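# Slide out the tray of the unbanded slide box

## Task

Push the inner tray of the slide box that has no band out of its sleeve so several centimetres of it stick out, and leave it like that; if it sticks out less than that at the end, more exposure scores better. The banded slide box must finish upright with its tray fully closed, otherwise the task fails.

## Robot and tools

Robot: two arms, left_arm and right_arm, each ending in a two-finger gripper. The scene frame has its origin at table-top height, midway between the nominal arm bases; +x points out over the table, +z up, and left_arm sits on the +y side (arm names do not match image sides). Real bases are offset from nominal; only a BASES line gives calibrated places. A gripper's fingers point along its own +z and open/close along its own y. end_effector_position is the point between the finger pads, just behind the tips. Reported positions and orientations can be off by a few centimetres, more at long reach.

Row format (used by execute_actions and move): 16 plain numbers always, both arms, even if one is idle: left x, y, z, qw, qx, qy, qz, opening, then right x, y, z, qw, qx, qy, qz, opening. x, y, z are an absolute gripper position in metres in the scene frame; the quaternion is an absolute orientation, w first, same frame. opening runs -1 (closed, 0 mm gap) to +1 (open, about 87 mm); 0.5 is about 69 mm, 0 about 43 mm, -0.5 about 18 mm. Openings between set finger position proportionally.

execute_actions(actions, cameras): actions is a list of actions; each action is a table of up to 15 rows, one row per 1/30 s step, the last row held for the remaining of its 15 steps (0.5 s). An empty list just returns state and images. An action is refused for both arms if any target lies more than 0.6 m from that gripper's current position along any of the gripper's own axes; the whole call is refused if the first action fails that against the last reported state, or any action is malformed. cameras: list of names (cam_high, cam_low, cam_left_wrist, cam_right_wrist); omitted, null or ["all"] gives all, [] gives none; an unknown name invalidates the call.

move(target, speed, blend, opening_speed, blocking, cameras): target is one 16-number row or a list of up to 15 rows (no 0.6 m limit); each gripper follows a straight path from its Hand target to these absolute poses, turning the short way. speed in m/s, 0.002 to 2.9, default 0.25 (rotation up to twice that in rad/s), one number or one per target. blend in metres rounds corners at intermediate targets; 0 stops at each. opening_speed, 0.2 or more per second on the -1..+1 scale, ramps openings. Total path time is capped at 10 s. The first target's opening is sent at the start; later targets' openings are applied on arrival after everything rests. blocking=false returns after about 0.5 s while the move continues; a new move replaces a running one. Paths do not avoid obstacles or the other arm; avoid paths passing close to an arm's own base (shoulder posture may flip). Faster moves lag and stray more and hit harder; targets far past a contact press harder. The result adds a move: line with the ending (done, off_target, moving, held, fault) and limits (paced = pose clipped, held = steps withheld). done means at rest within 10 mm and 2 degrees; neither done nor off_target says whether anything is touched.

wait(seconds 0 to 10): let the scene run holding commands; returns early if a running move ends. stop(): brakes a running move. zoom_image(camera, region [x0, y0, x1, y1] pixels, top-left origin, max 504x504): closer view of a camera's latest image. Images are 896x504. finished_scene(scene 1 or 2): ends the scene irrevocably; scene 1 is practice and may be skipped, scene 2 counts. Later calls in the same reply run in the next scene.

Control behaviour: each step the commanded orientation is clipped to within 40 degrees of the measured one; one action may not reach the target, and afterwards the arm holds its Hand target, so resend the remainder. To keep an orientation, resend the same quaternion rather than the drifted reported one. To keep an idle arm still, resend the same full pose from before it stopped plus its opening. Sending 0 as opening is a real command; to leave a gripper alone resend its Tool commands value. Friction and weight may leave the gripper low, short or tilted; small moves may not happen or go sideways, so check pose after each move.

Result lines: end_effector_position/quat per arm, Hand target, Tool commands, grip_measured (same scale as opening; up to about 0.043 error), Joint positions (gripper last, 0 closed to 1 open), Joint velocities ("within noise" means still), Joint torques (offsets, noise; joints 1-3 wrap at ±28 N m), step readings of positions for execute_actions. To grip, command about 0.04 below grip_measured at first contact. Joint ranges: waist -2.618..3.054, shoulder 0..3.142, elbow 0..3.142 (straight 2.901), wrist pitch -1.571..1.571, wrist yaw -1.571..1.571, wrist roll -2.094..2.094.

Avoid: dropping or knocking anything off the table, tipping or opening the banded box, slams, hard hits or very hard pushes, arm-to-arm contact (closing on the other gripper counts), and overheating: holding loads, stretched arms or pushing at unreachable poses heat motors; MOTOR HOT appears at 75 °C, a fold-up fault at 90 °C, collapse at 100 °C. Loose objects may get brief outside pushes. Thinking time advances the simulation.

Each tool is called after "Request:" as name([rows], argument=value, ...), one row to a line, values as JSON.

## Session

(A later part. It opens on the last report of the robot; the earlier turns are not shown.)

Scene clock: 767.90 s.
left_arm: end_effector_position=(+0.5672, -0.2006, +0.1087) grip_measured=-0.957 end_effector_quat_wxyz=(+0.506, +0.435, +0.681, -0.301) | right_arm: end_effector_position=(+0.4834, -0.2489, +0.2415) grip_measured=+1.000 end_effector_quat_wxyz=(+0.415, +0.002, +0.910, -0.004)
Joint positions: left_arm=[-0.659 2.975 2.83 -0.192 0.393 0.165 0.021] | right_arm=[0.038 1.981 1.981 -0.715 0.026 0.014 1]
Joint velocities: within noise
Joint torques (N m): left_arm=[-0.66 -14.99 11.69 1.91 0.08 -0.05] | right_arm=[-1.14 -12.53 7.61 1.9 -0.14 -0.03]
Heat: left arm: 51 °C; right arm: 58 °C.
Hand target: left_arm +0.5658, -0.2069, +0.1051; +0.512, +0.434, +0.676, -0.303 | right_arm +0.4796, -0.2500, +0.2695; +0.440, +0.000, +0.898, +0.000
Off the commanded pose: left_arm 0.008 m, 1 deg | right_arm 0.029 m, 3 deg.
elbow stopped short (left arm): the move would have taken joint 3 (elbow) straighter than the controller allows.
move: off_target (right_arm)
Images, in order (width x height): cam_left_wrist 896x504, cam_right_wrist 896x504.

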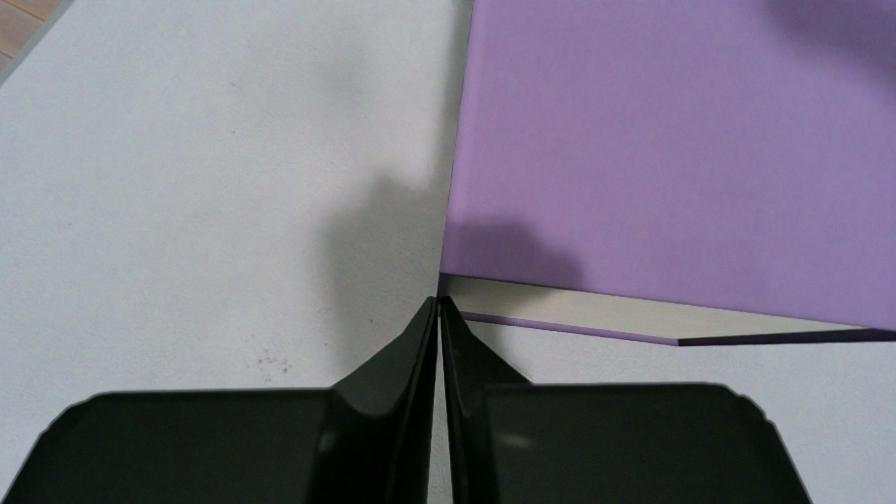

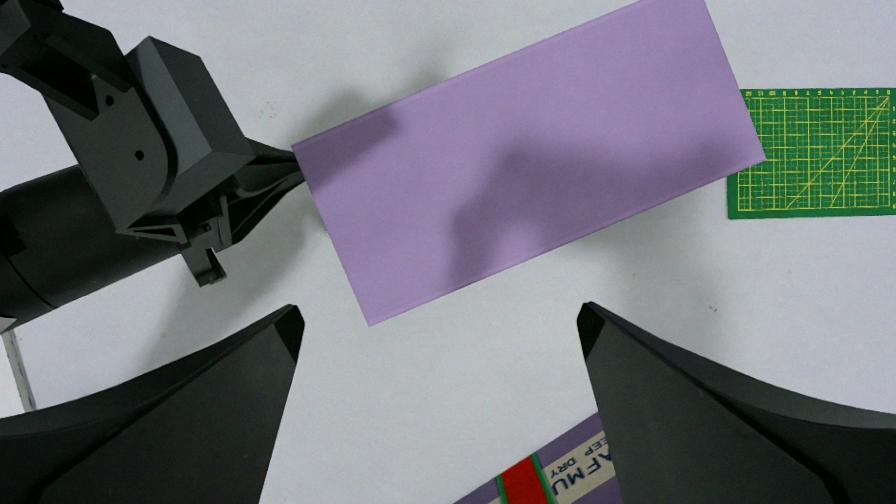

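Request:
move(target=[0.567,-0.208,0.105,0.50,0.44,0.68,-0.303,-1,0.48,-0.25,0.27,0.44,0,0.898,0,1], opening_speed=0.6, cameras=["cam_left_wrist"])

Request:
zoom_image(camera="cam_left_wrist", region=[350, 220, 550, 380])

Scene clock: 775.77 s.
left_arm: end_effector_position=(+0.5673, -0.2008, +0.1091) grip_measured=-0.993 end_effector_quat_wxyz=(+0.507, +0.435, +0.681, -0.301) | right_arm: end_effector_position=(+0.4834, -0.2488, +0.2415) grip_measured=+1.000 end_effector_quat_wxyz=(+0.415, +0.002, +0.910, -0.004)
Joint positions: left_arm=[-0.659 2.975 2.83 -0.191 0.393 0.165 0.004] | right_arm=[0.038 1.981 1.981 -0.715 0.025 0.014 1]
Joint velocities: within noise
Joint torques (N m): left_arm=[-0.76 -15.21 11.44 1.84 0.11 -0.07] | right_arm=[-1.17 -12.53 7.58 1.9 -0.14 -0.03]
Heat: left arm: 50 °C; right arm: 59 °C.
Hand target: left_arm +0.5658, -0.2069, +0.1051; +0.512, +0.434, +0.676, -0.303 | right_arm +0.4796, -0.2499, +0.2695; +0.440, +0.000, +0.898, +0.000
Off the commanded pose: left_arm 0.008 m, 1 deg | right_arm 0.029 m, 3 deg.
elbow stopped short (left arm): the move would have taken joint 3 (elbow) straighter than the controller allows.
move: off_target (right_arm)
Images, in order (width x height): cam_left_wrist 896x504.

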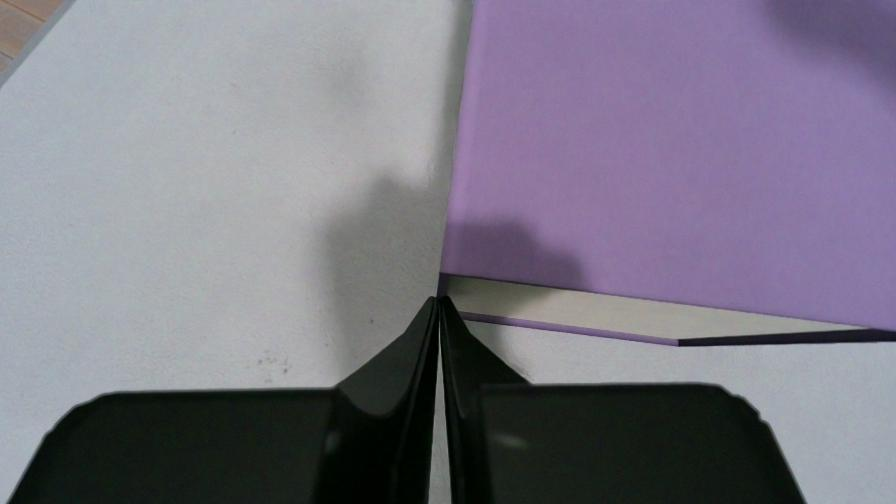

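Scaled by 2.520 from the camera's 896x504 image, which has a finer 1280x720 frame.

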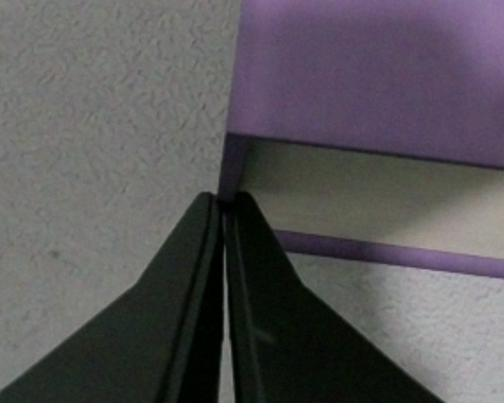

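Request:
move([
  [0.51,-0.195,0.108,0.472,0.402,0.741,-0.256,-1,0.40,-0.29,0.27,0.40,0,0.917,0,1],
  [0.45,-0.185,0.108,0.502,0.302,0.787,-0.192,-1,0.38,-0.30,0.27,0.40,0,0.917,0,1],
], speed=0.06)

Scene clock: 823.97 s.
left_arm: end_effector_position=(+0.4584, -0.1919, +0.1028) grip_measured=-0.997 end_effector_quat_wxyz=(+0.511, +0.300, +0.780, -0.201) | right_arm: end_effector_position=(+0.3862, -0.3006, +0.2618) grip_measured=+1.000 end_effector_quat_wxyz=(+0.391, +0.004, +0.920, -0.003)
Joint positions: left_arm=[-0.883 2.427 1.815 0.199 -0.158 -0.076 0.001] | right_arm=[-0.11 1.659 1.69 -0.802 -0.082 -0.084 1]
Joint velocities: within noise
Joint torques (N m): left_arm=[-0.58 -19.25 5.33 1.32 -0.04 -0.05] | right_arm=[-1.17 -9.22 5.07 1.86 -0.2 -0.06]
Heat: left arm: 51 °C; right arm: 59 °C.
Hand target: left_arm +0.4505, -0.1854, +0.1078; +0.502, +0.302, +0.787, -0.192 | right_arm +0.3801, -0.3000, +0.2698; +0.400, +0.000, +0.917, +0.000
Off the commanded pose: left_arm 0.012 m, 2 deg | right_arm 0.010 m, 1 deg.
move: off_target (left_arm)

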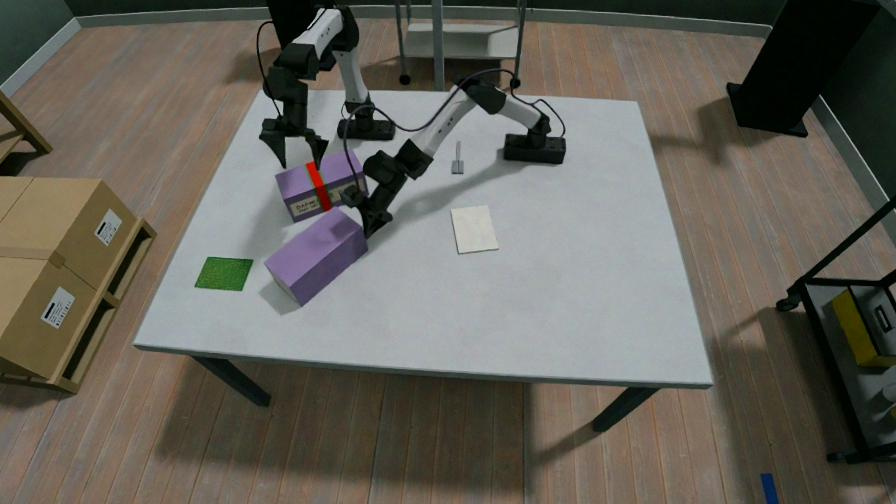

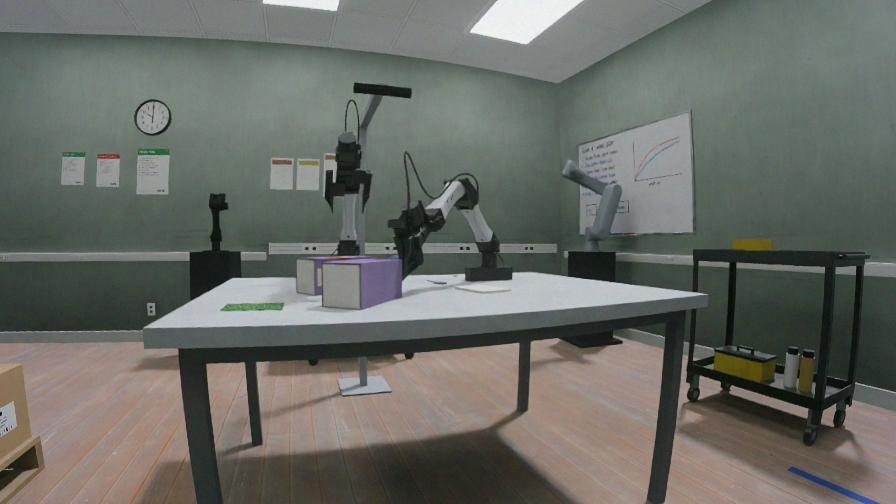

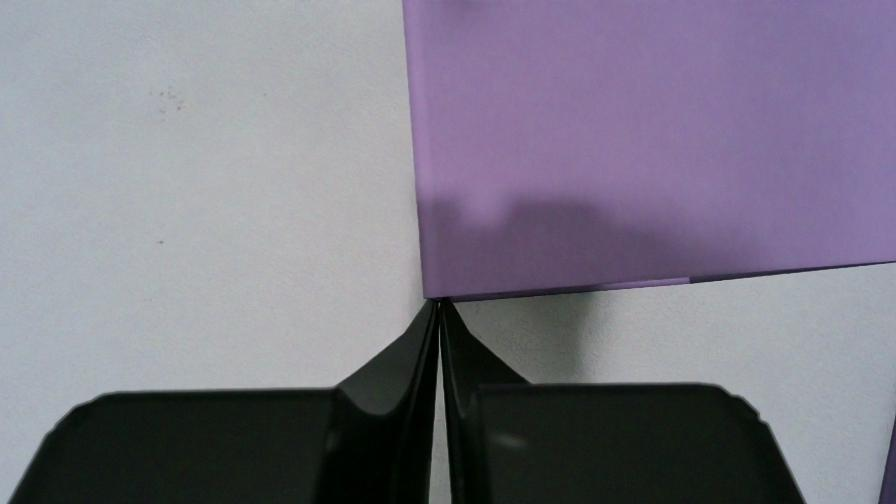

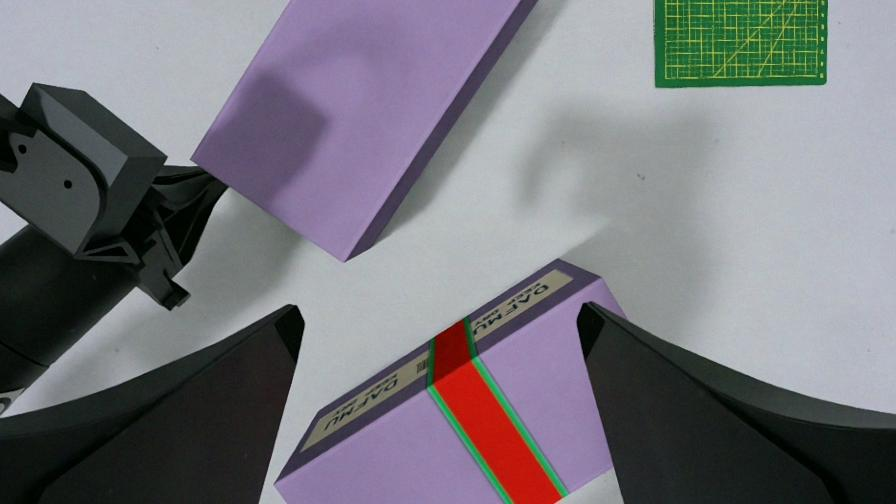

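Request:
move([
  [0.4505,-0.1854,0.108,0.502,0.302,0.787,-0.192,-1,0.33,-0.19,0.25,0.459,0.0927,0.882,-0.0483,-1],
  [0.4505,-0.1854,0.108,0.502,0.302,0.787,-0.192,-1,0.345,-0.175,0.12,0.459,0.0927,0.882,-0.0483,-1],
], speed=0.15)

Scene clock: 878.70 s.
left_arm: end_effector_position=(+0.4583, -0.1918, +0.1027) grip_measured=-0.997 end_effector_quat_wxyz=(+0.511, +0.299, +0.780, -0.201) | right_arm: end_effector_position=(+0.3430, -0.1758, +0.1194) grip_measured=-0.959 end_effector_quat_wxyz=(+0.451, +0.088, +0.887, -0.048)
Joint positions: left_arm=[-0.883 2.427 1.815 0.199 -0.16 -0.077 0.001] | right_arm=[0.379 1.513 0.895 -0.094 0.449 0.352 0.021]
Joint velocities: within noise
Joint torques (N m): left_arm=[-0.75 -18.96 5.89 1.29 -0.06 -0.05] | right_arm=[-0.24 -5.38 5.23 2.2 0.26 0.11]
Heat: left arm: 65 °C; right arm: 46 °C.
Hand target: left_arm +0.4509, -0.1858, +0.1077; +0.502, +0.302, +0.787, -0.192 | right_arm +0.3449, -0.1750, +0.1200; +0.459, +0.093, +0.882, -0.048
Off the commanded pose: left_arm 0.011 m, 2 deg | right_arm 0.002 m, 1 deg.
move: off_target (left_arm)

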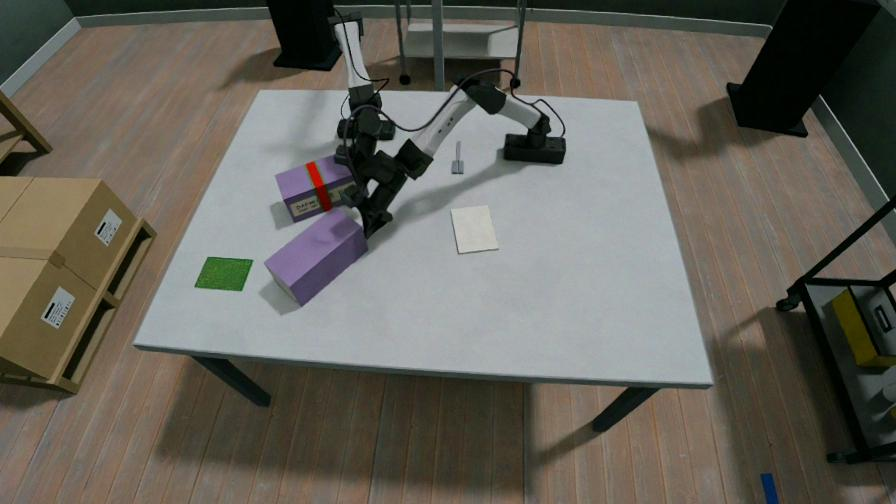

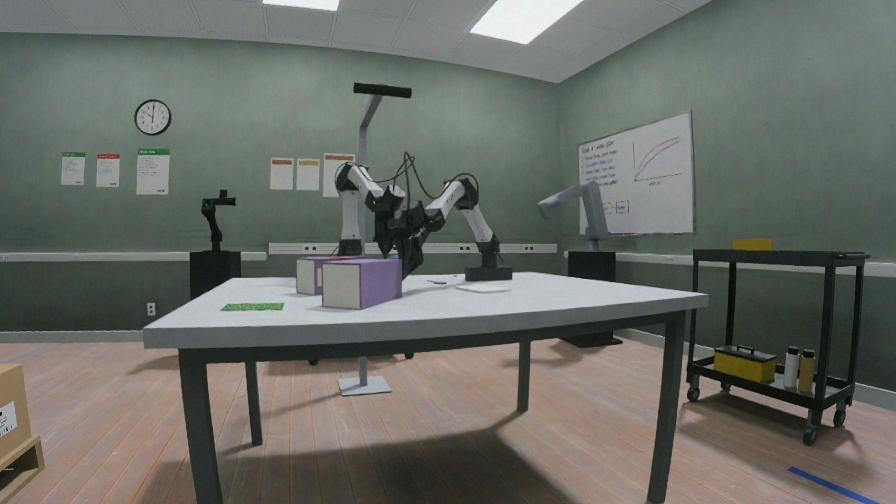

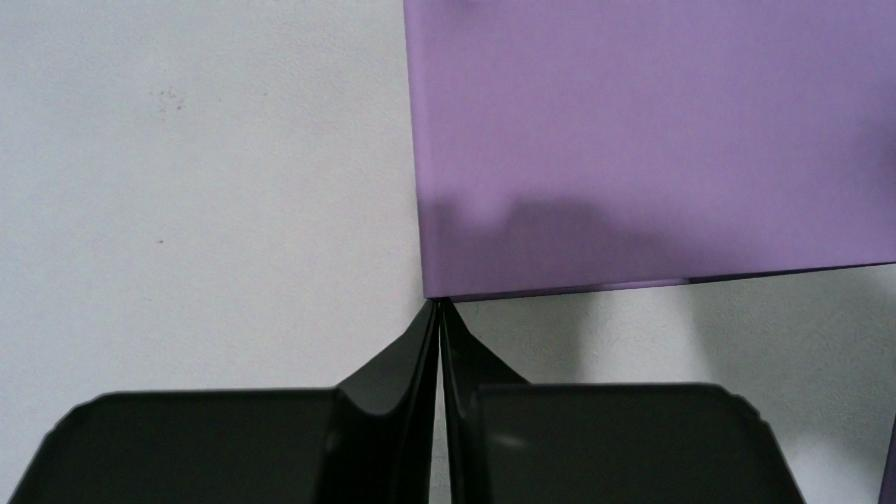

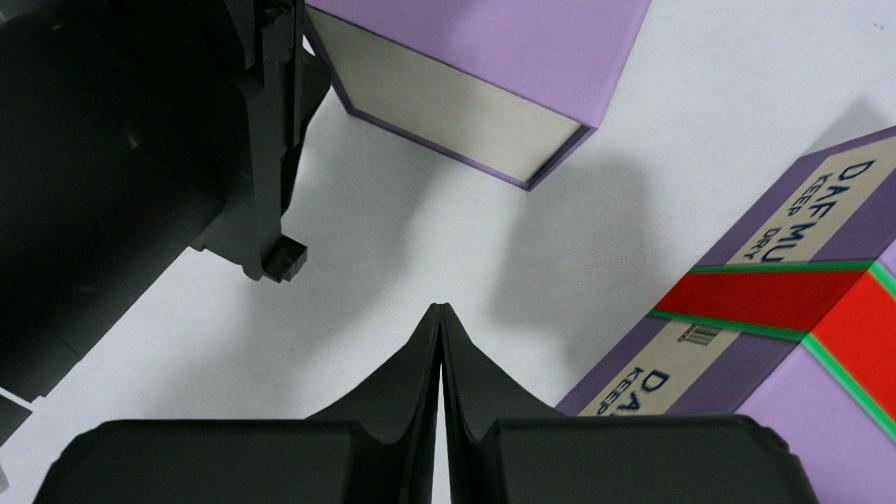

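Request:
move([
  [0.4505,-0.1854,0.108,0.502,0.302,0.787,-0.192,-1,0.36,-0.178,0.048,0.459,0.0927,0.882,-0.0483,-1],
  [0.4505,-0.1854,0.108,0.502,0.302,0.787,-0.192,-1,0.44,-0.228,0.045,0.459,0.0927,0.882,-0.0483,-1],
], speed=0.08)

Scene clock: 892.23 s.
left_arm: end_effector_position=(+0.4586, -0.1919, +0.1031) grip_measured=-0.998 end_effector_quat_wxyz=(+0.512, +0.298, +0.780, -0.201) | right_arm: end_effector_position=(+0.4232, -0.2292, +0.0314) grip_measured=-0.959 end_effector_quat_wxyz=(+0.439, +0.092, +0.892, -0.057)
Joint positions: left_arm=[-0.883 2.427 1.815 0.201 -0.161 -0.078 0.001] | right_arm=[0.166 1.937 0.995 0.253 0.301 0.214 0.021]
Joint velocities: within noise
Joint torques (N m): left_arm=[-0.8 -19.18 5.68 1.3 -0.06 -0.03] | right_arm=[-1.26 -7.53 8.46 2.1 -0.04 -0.02]
Heat: left arm: 66 °C; right arm: 44 °C.
Hand target: left_arm +0.4509, -0.1858, +0.1078; +0.502, +0.302, +0.787, -0.192 | right_arm +0.4390, -0.2282, +0.0455; +0.459, +0.093, +0.882, -0.049
Off the commanded pose: left_arm 0.012 m, 2 deg | right_arm 0.022 m, 3 deg.
move: off_target (left_arm, right_arm)

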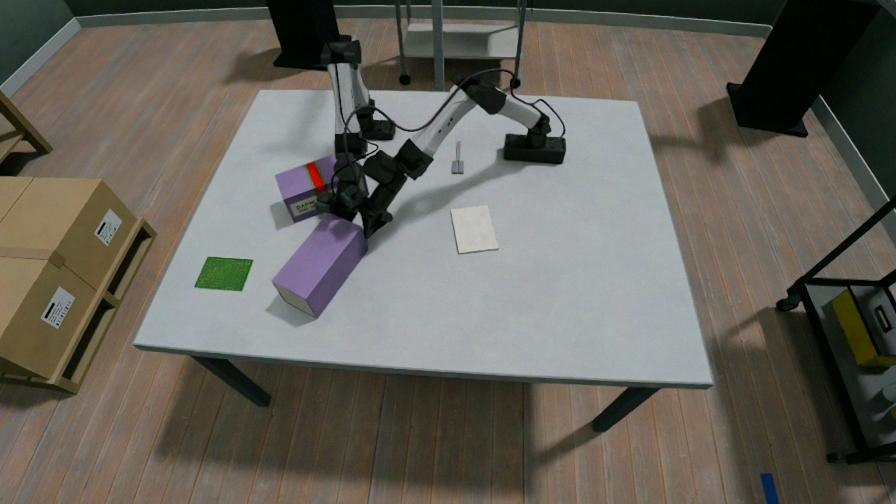

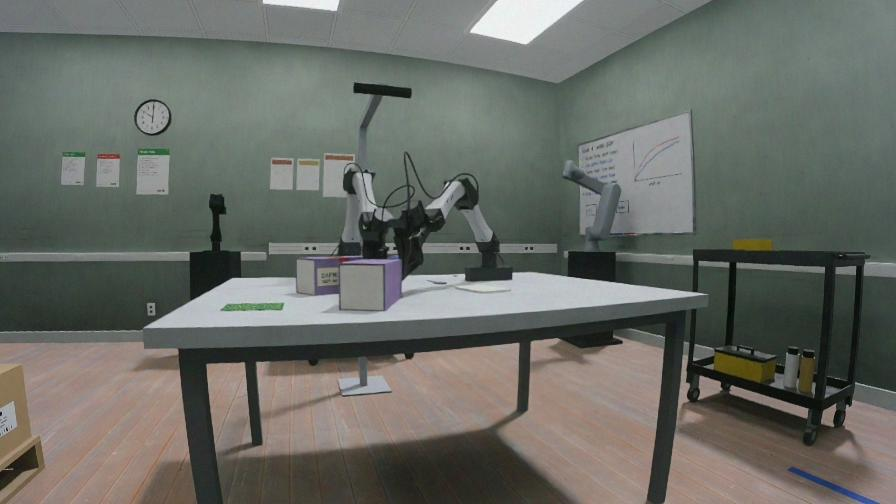

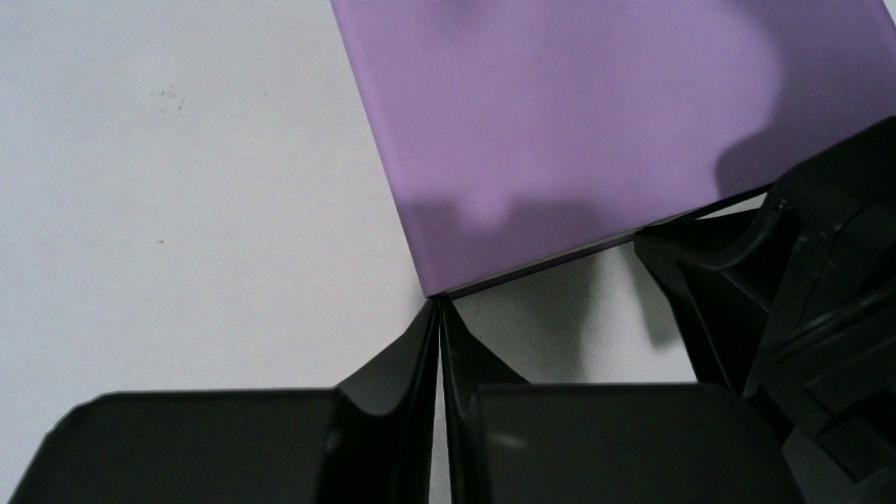

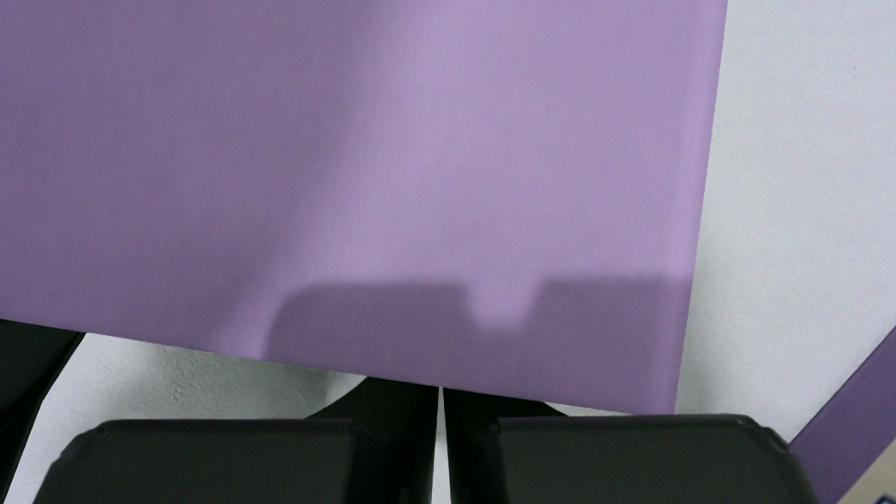

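Request:
move(target=[0.4505,-0.1854,0.108,0.502,0.302,0.787,-0.192,-1,0.49,-0.225,0.058,0.459,0.0927,0.882,-0.0483,-1], speed=0.08)

Scene clock: 901.70 s.
left_arm: end_effector_position=(+0.4589, -0.1915, +0.1031) grip_measured=-0.998 end_effector_quat_wxyz=(+0.513, +0.298, +0.780, -0.200) | right_arm: end_effector_position=(+0.4244, -0.2288, +0.0304) grip_measured=-0.959 end_effector_quat_wxyz=(+0.435, +0.091, +0.894, -0.058)
Joint positions: left_arm=[-0.883 2.427 1.815 0.201 -0.164 -0.078 0.001] | right_arm=[0.166 1.945 1.011 0.234 0.299 0.212 0.021]
Joint velocities: within noise
Joint torques (N m): left_arm=[-0.54 -19.02 5.96 1.35 -0.11 -0.06] | right_arm=[-0.69 -8.14 5 1.98 0.08 0.04]
Heat: left arm: 66 °C; right arm: 44 °C.
Hand target: left_arm +0.4512, -0.1860, +0.1076; +0.503, +0.302, +0.787, -0.192 | right_arm +0.4246, -0.2288, +0.0311; +0.436, +0.091, +0.893, -0.057
Off the commanded pose: left_arm 0.012 m, 2 deg | right_arm 0.071 m, 3 deg.
move: held (right_arm; a check stopped the path), off_target (left_arm; braked when a check withheld steps of right_arm); limits=held
pose unreachable (right arm): on one or more control steps of this call, first in action 0 (counted from 0), this arm could not follow its commanded pose, so it was not sent that pose on those steps. It may still have moved: this result reports where it is.
cause: moving toward the commanded pose would bring a part of the arm too close to another arm (this arm's wrist (the part past joint 4) and the left arm's wrist camera, at the place that arm is still heading or pushing toward).

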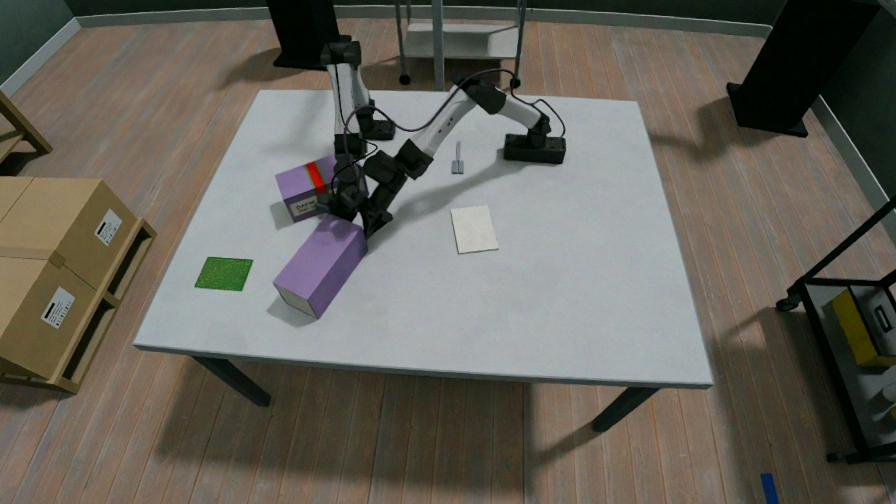

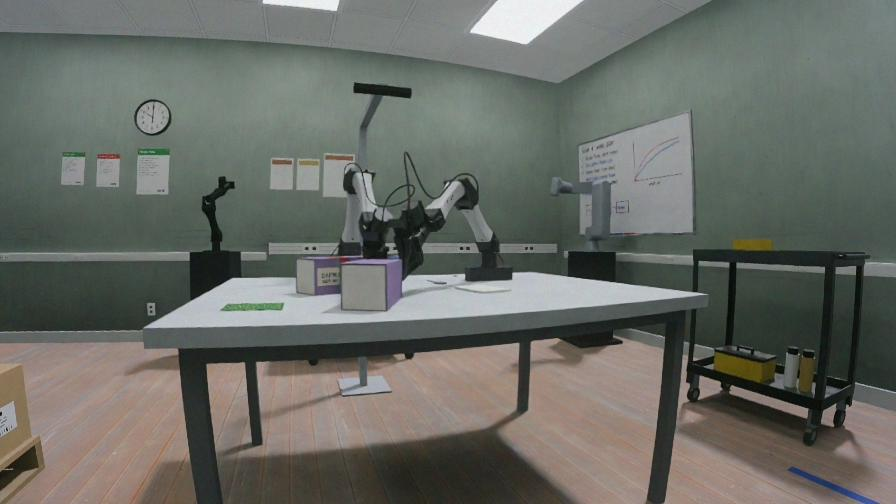

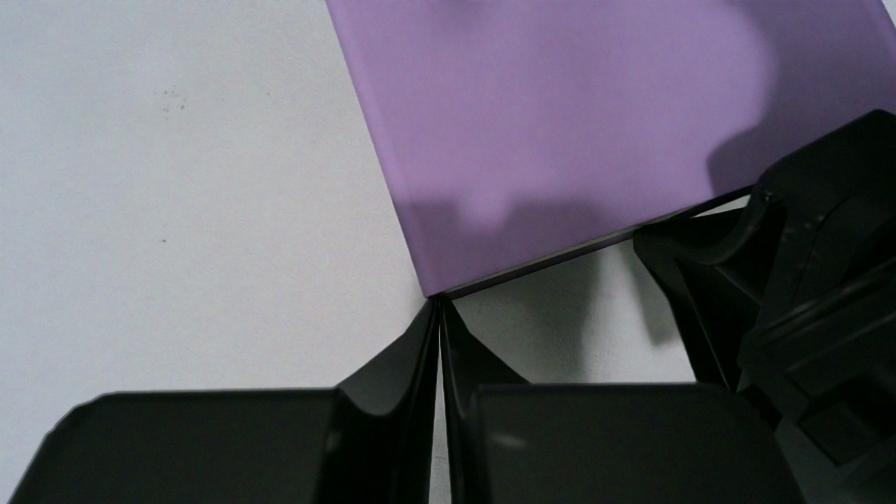

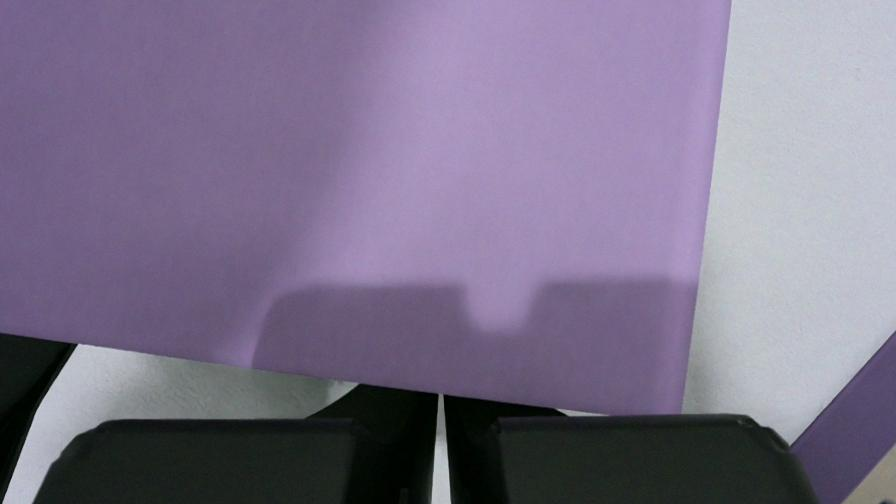

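Request:
move([
  [0.4505,-0.1854,0.108,0.502,0.302,0.787,-0.192,-1,0.422,-0.229,0.045,0.460,-0.077,0.884,0.040,-1],
  [0.4505,-0.1854,0.108,0.502,0.302,0.787,-0.192,-1,0.47,-0.246,0.055,0.460,-0.077,0.884,0.040,-1],
], speed=0.08)

Scene clock: 918.97 s.
left_arm: end_effector_position=(+0.4542, -0.1852, +0.0906) grip_measured=-1.000 end_effector_quat_wxyz=(+0.495, +0.304, +0.792, -0.189) | right_arm: end_effector_position=(+0.4566, -0.2453, +0.0419) grip_measured=-0.959 end_effector_quat_wxyz=(+0.443, -0.072, +0.893, +0.038)
Joint positions: left_arm=[-0.883 2.427 1.805 0.161 -0.164 -0.078 0] | right_arm=[-0.004 1.996 1.126 0.213 -0.148 -0.109 0.021]
Joint velocities: within noise
Joint torques (N m): left_arm=[-0.68 -19.17 6.48 1.64 -0.03 -0.08] | right_arm=[-1.14 -8.27 8.53 2.06 -0.21 -0.03]
Heat: left arm: 67 °C; right arm: 44 °C.
Hand target: left_arm +0.4508, -0.1858, +0.1076; +0.502, +0.302, +0.787, -0.192 | right_arm +0.4693, -0.2460, +0.0554; +0.460, -0.077, +0.884, +0.040
Off the commanded pose: left_arm 0.018 m, 1 deg | right_arm 0.019 m, 2 deg.
move: off_target (left_arm, right_arm)

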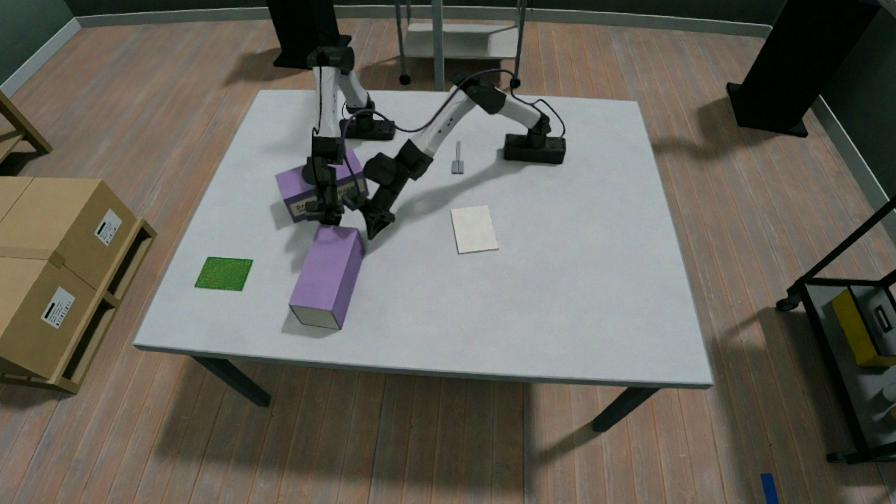

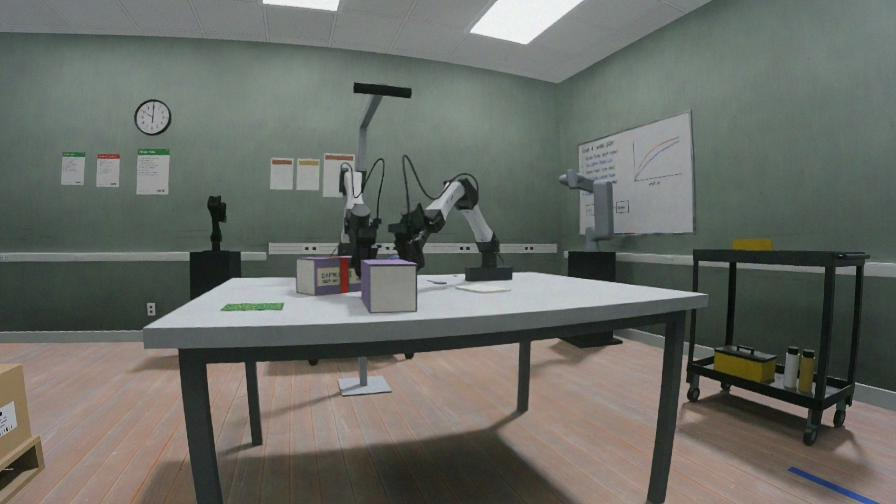

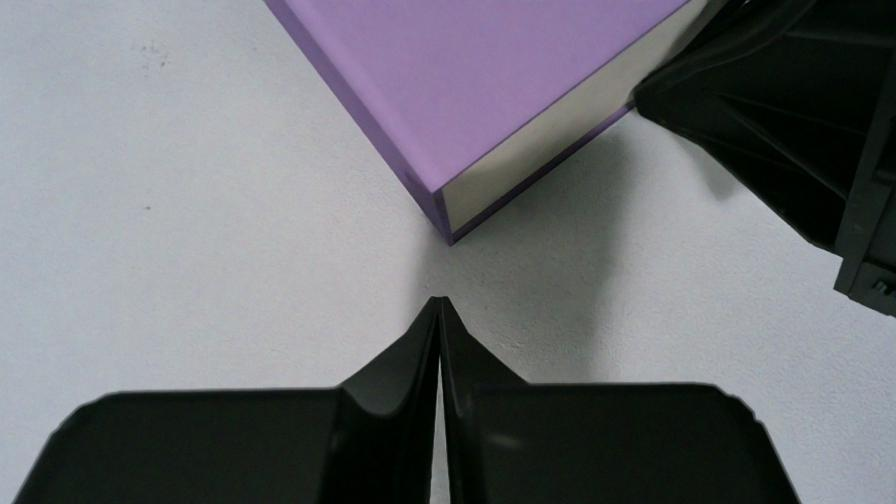

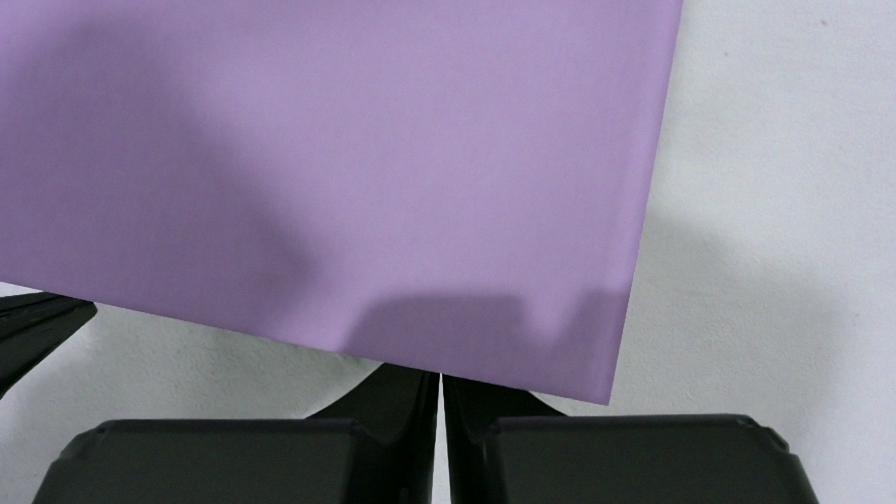

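Request:
zoom_image(camera="cam_left_wrist", region=[400, 60, 720, 260])

Request:
zoom_image(camera="cam_high", region=[270, 260, 370, 350])

Scaled by 1.575 from the camera's 896x504 image, which has a finer 1280x720 frame.

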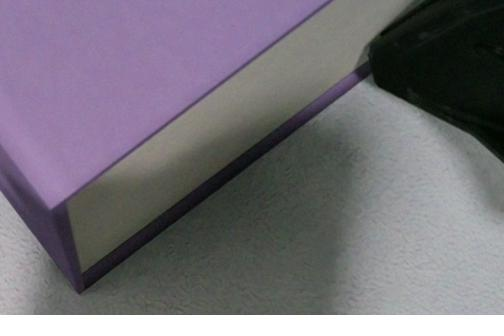

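Scaled by 5.040 from the camera's 896x504 image, which has a finer 1280x720 frame.

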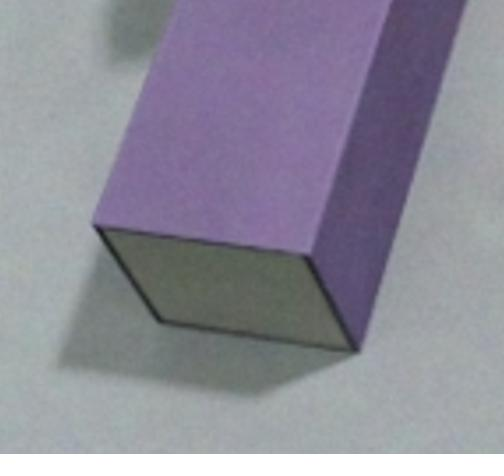

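Request:
move([
  [0.42,-0.165,0.12,0.502,0.302,0.787,-0.192,0.0,0.46,-0.245,0.05,0.460,-0.077,0.884,0.040,-1],
  [0.415,-0.185,0.125,0.535,0.0735,0.84,-0.0468,0.0,0.46,-0.245,0.05,0.460,-0.077,0.884,0.040,-1],
], speed=0.12)

Scene clock: 975.50 s.
left_arm: end_effector_position=(+0.4152, -0.1812, +0.1308) grip_measured=+0.000 end_effector_quat_wxyz=(+0.534, +0.078, +0.840, -0.053) | right_arm: end_effector_position=(+0.4567, -0.2453, +0.0420) grip_measured=-0.959 end_effector_quat_wxyz=(+0.444, -0.073, +0.892, +0.038)
Joint positions: left_arm=[-1.065 2.457 2.064 -0.257 -0.794 -0.502 0.5] | right_arm=[-0.004 1.996 1.126 0.214 -0.149 -0.111 0.021]
Joint velocities: within noise
Joint torques (N m): left_arm=[-0.68 -12.98 10.92 1.27 -0.32 -0.17] | right_arm=[-0.96 -9.69 4.44 2.42 -0.2 -0.02]
Heat: left arm: 68 °C; right arm: 45 °C.
Hand target: left_arm +0.4149, -0.1848, +0.1251; +0.536, +0.074, +0.840, -0.048 | right_arm +0.4599, -0.2450, +0.0501; +0.460, -0.077, +0.884, +0.040
Off the commanded pose: left_arm 0.007 m, 1 deg | right_arm 0.009 m, 2 deg.
move: done

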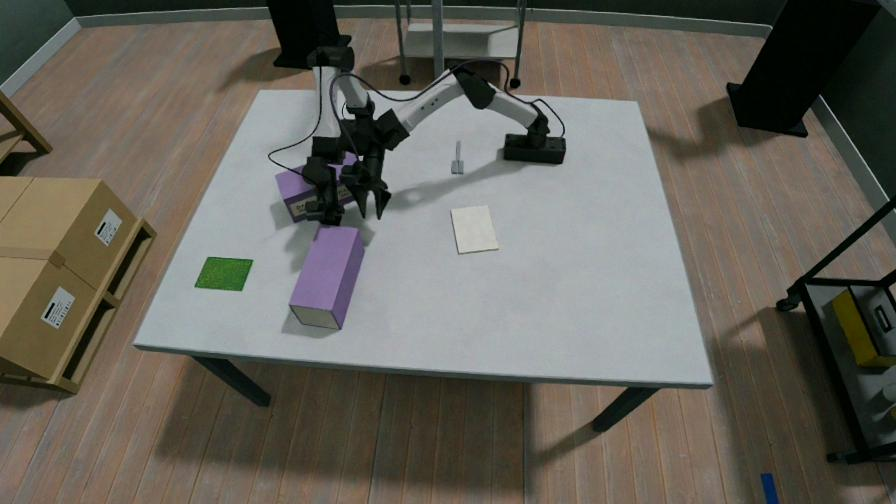

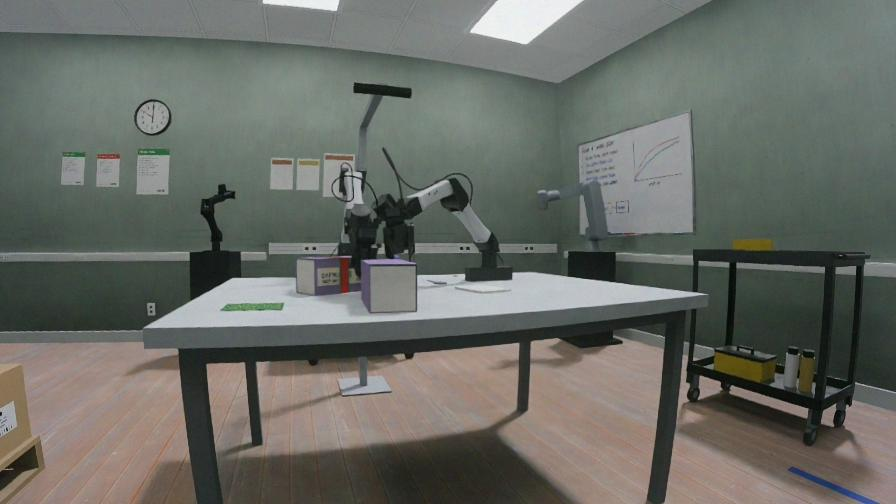

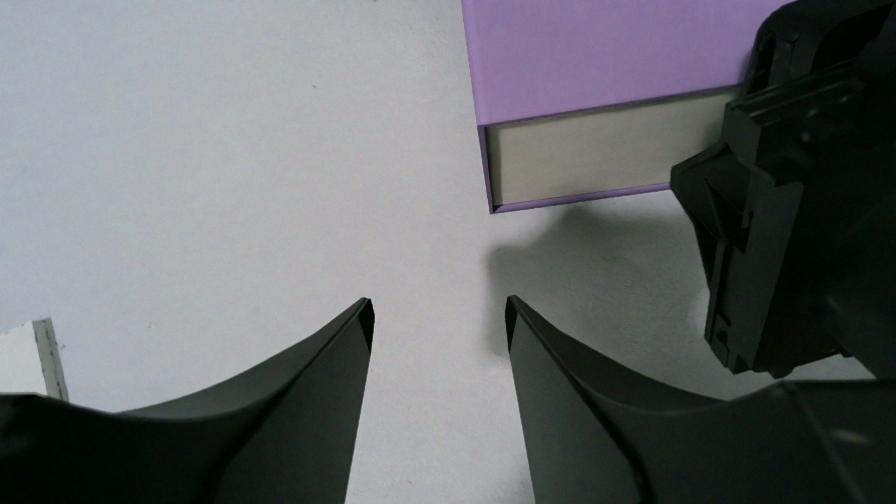

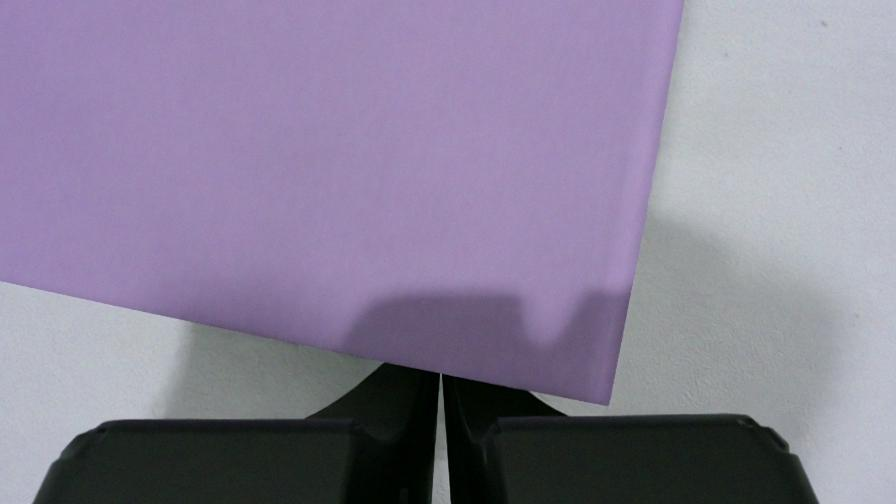

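Request:
move(target=[0.437,-0.202,0.108,0.5367,0.0294,0.8425,-0.0187,0.0,0.46,-0.245,0.05,0.460,-0.077,0.884,0.040,-1], speed=0.1, cameras=["cam_left_wrist"])

Scene clock: 992.57 s.
left_arm: end_effector_position=(+0.4226, -0.1917, +0.1295) grip_measured=+0.000 end_effector_quat_wxyz=(+0.540, +0.064, +0.837, -0.056) | right_arm: end_effector_position=(+0.4567, -0.2453, +0.0420) grip_measured=-0.959 end_effector_quat_wxyz=(+0.444, -0.073, +0.892, +0.038)
Joint positions: left_arm=[-1.065 2.523 2.169 -0.284 -0.81 -0.518 0.5] | right_arm=[-0.004 1.996 1.126 0.214 -0.149 -0.111 0.021]
Joint velocities: within noise
Joint torques (N m): left_arm=[0.02 -16.4 7.25 1.38 -0.14 -0.05] | right_arm=[-0.96 -9.72 4.46 2.42 -0.19 -0.02]
Heat: left arm: 61 °C; right arm: 46 °C.
Hand target: left_arm +0.4222, -0.1907, +0.1295; +0.540, +0.065, +0.837, -0.054 | right_arm +0.4599, -0.2450, +0.0502; +0.459, -0.077, +0.884, +0.040
Off the commanded pose: left_arm 0.028 m, 6 deg | right_arm 0.009 m, 2 deg.
move: held (left_arm; a check stopped the path); limits=held
pose unreachable (left arm): on one or more control steps of this call, first in action 0 (counted from 0), this arm could not follow its commanded pose, so it was not sent that pose on those steps. It may still have moved: this result reports where it is.
cause: moving toward the commanded pose would bring a part of the arm too close to another arm (this arm's wrist (the part past joint 4) and the right arm's wrist (the part past joint 4)).
Images, in order (width x height): cam_left_wrist 896x504.

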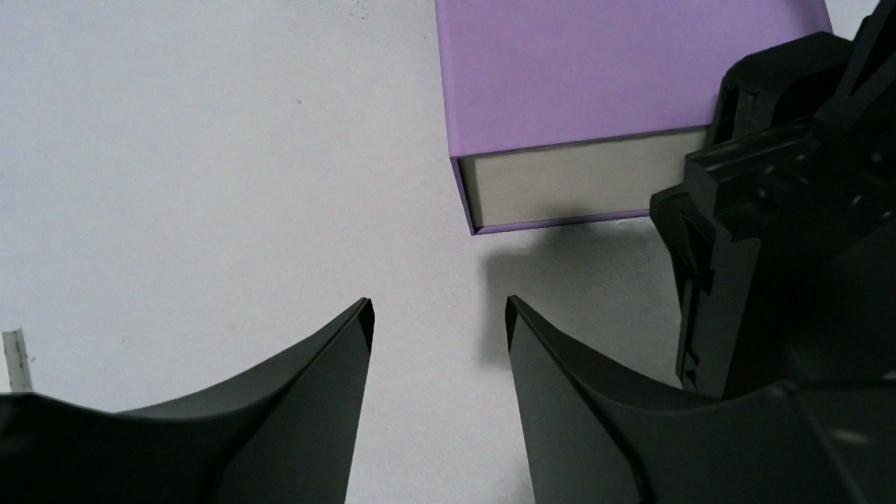

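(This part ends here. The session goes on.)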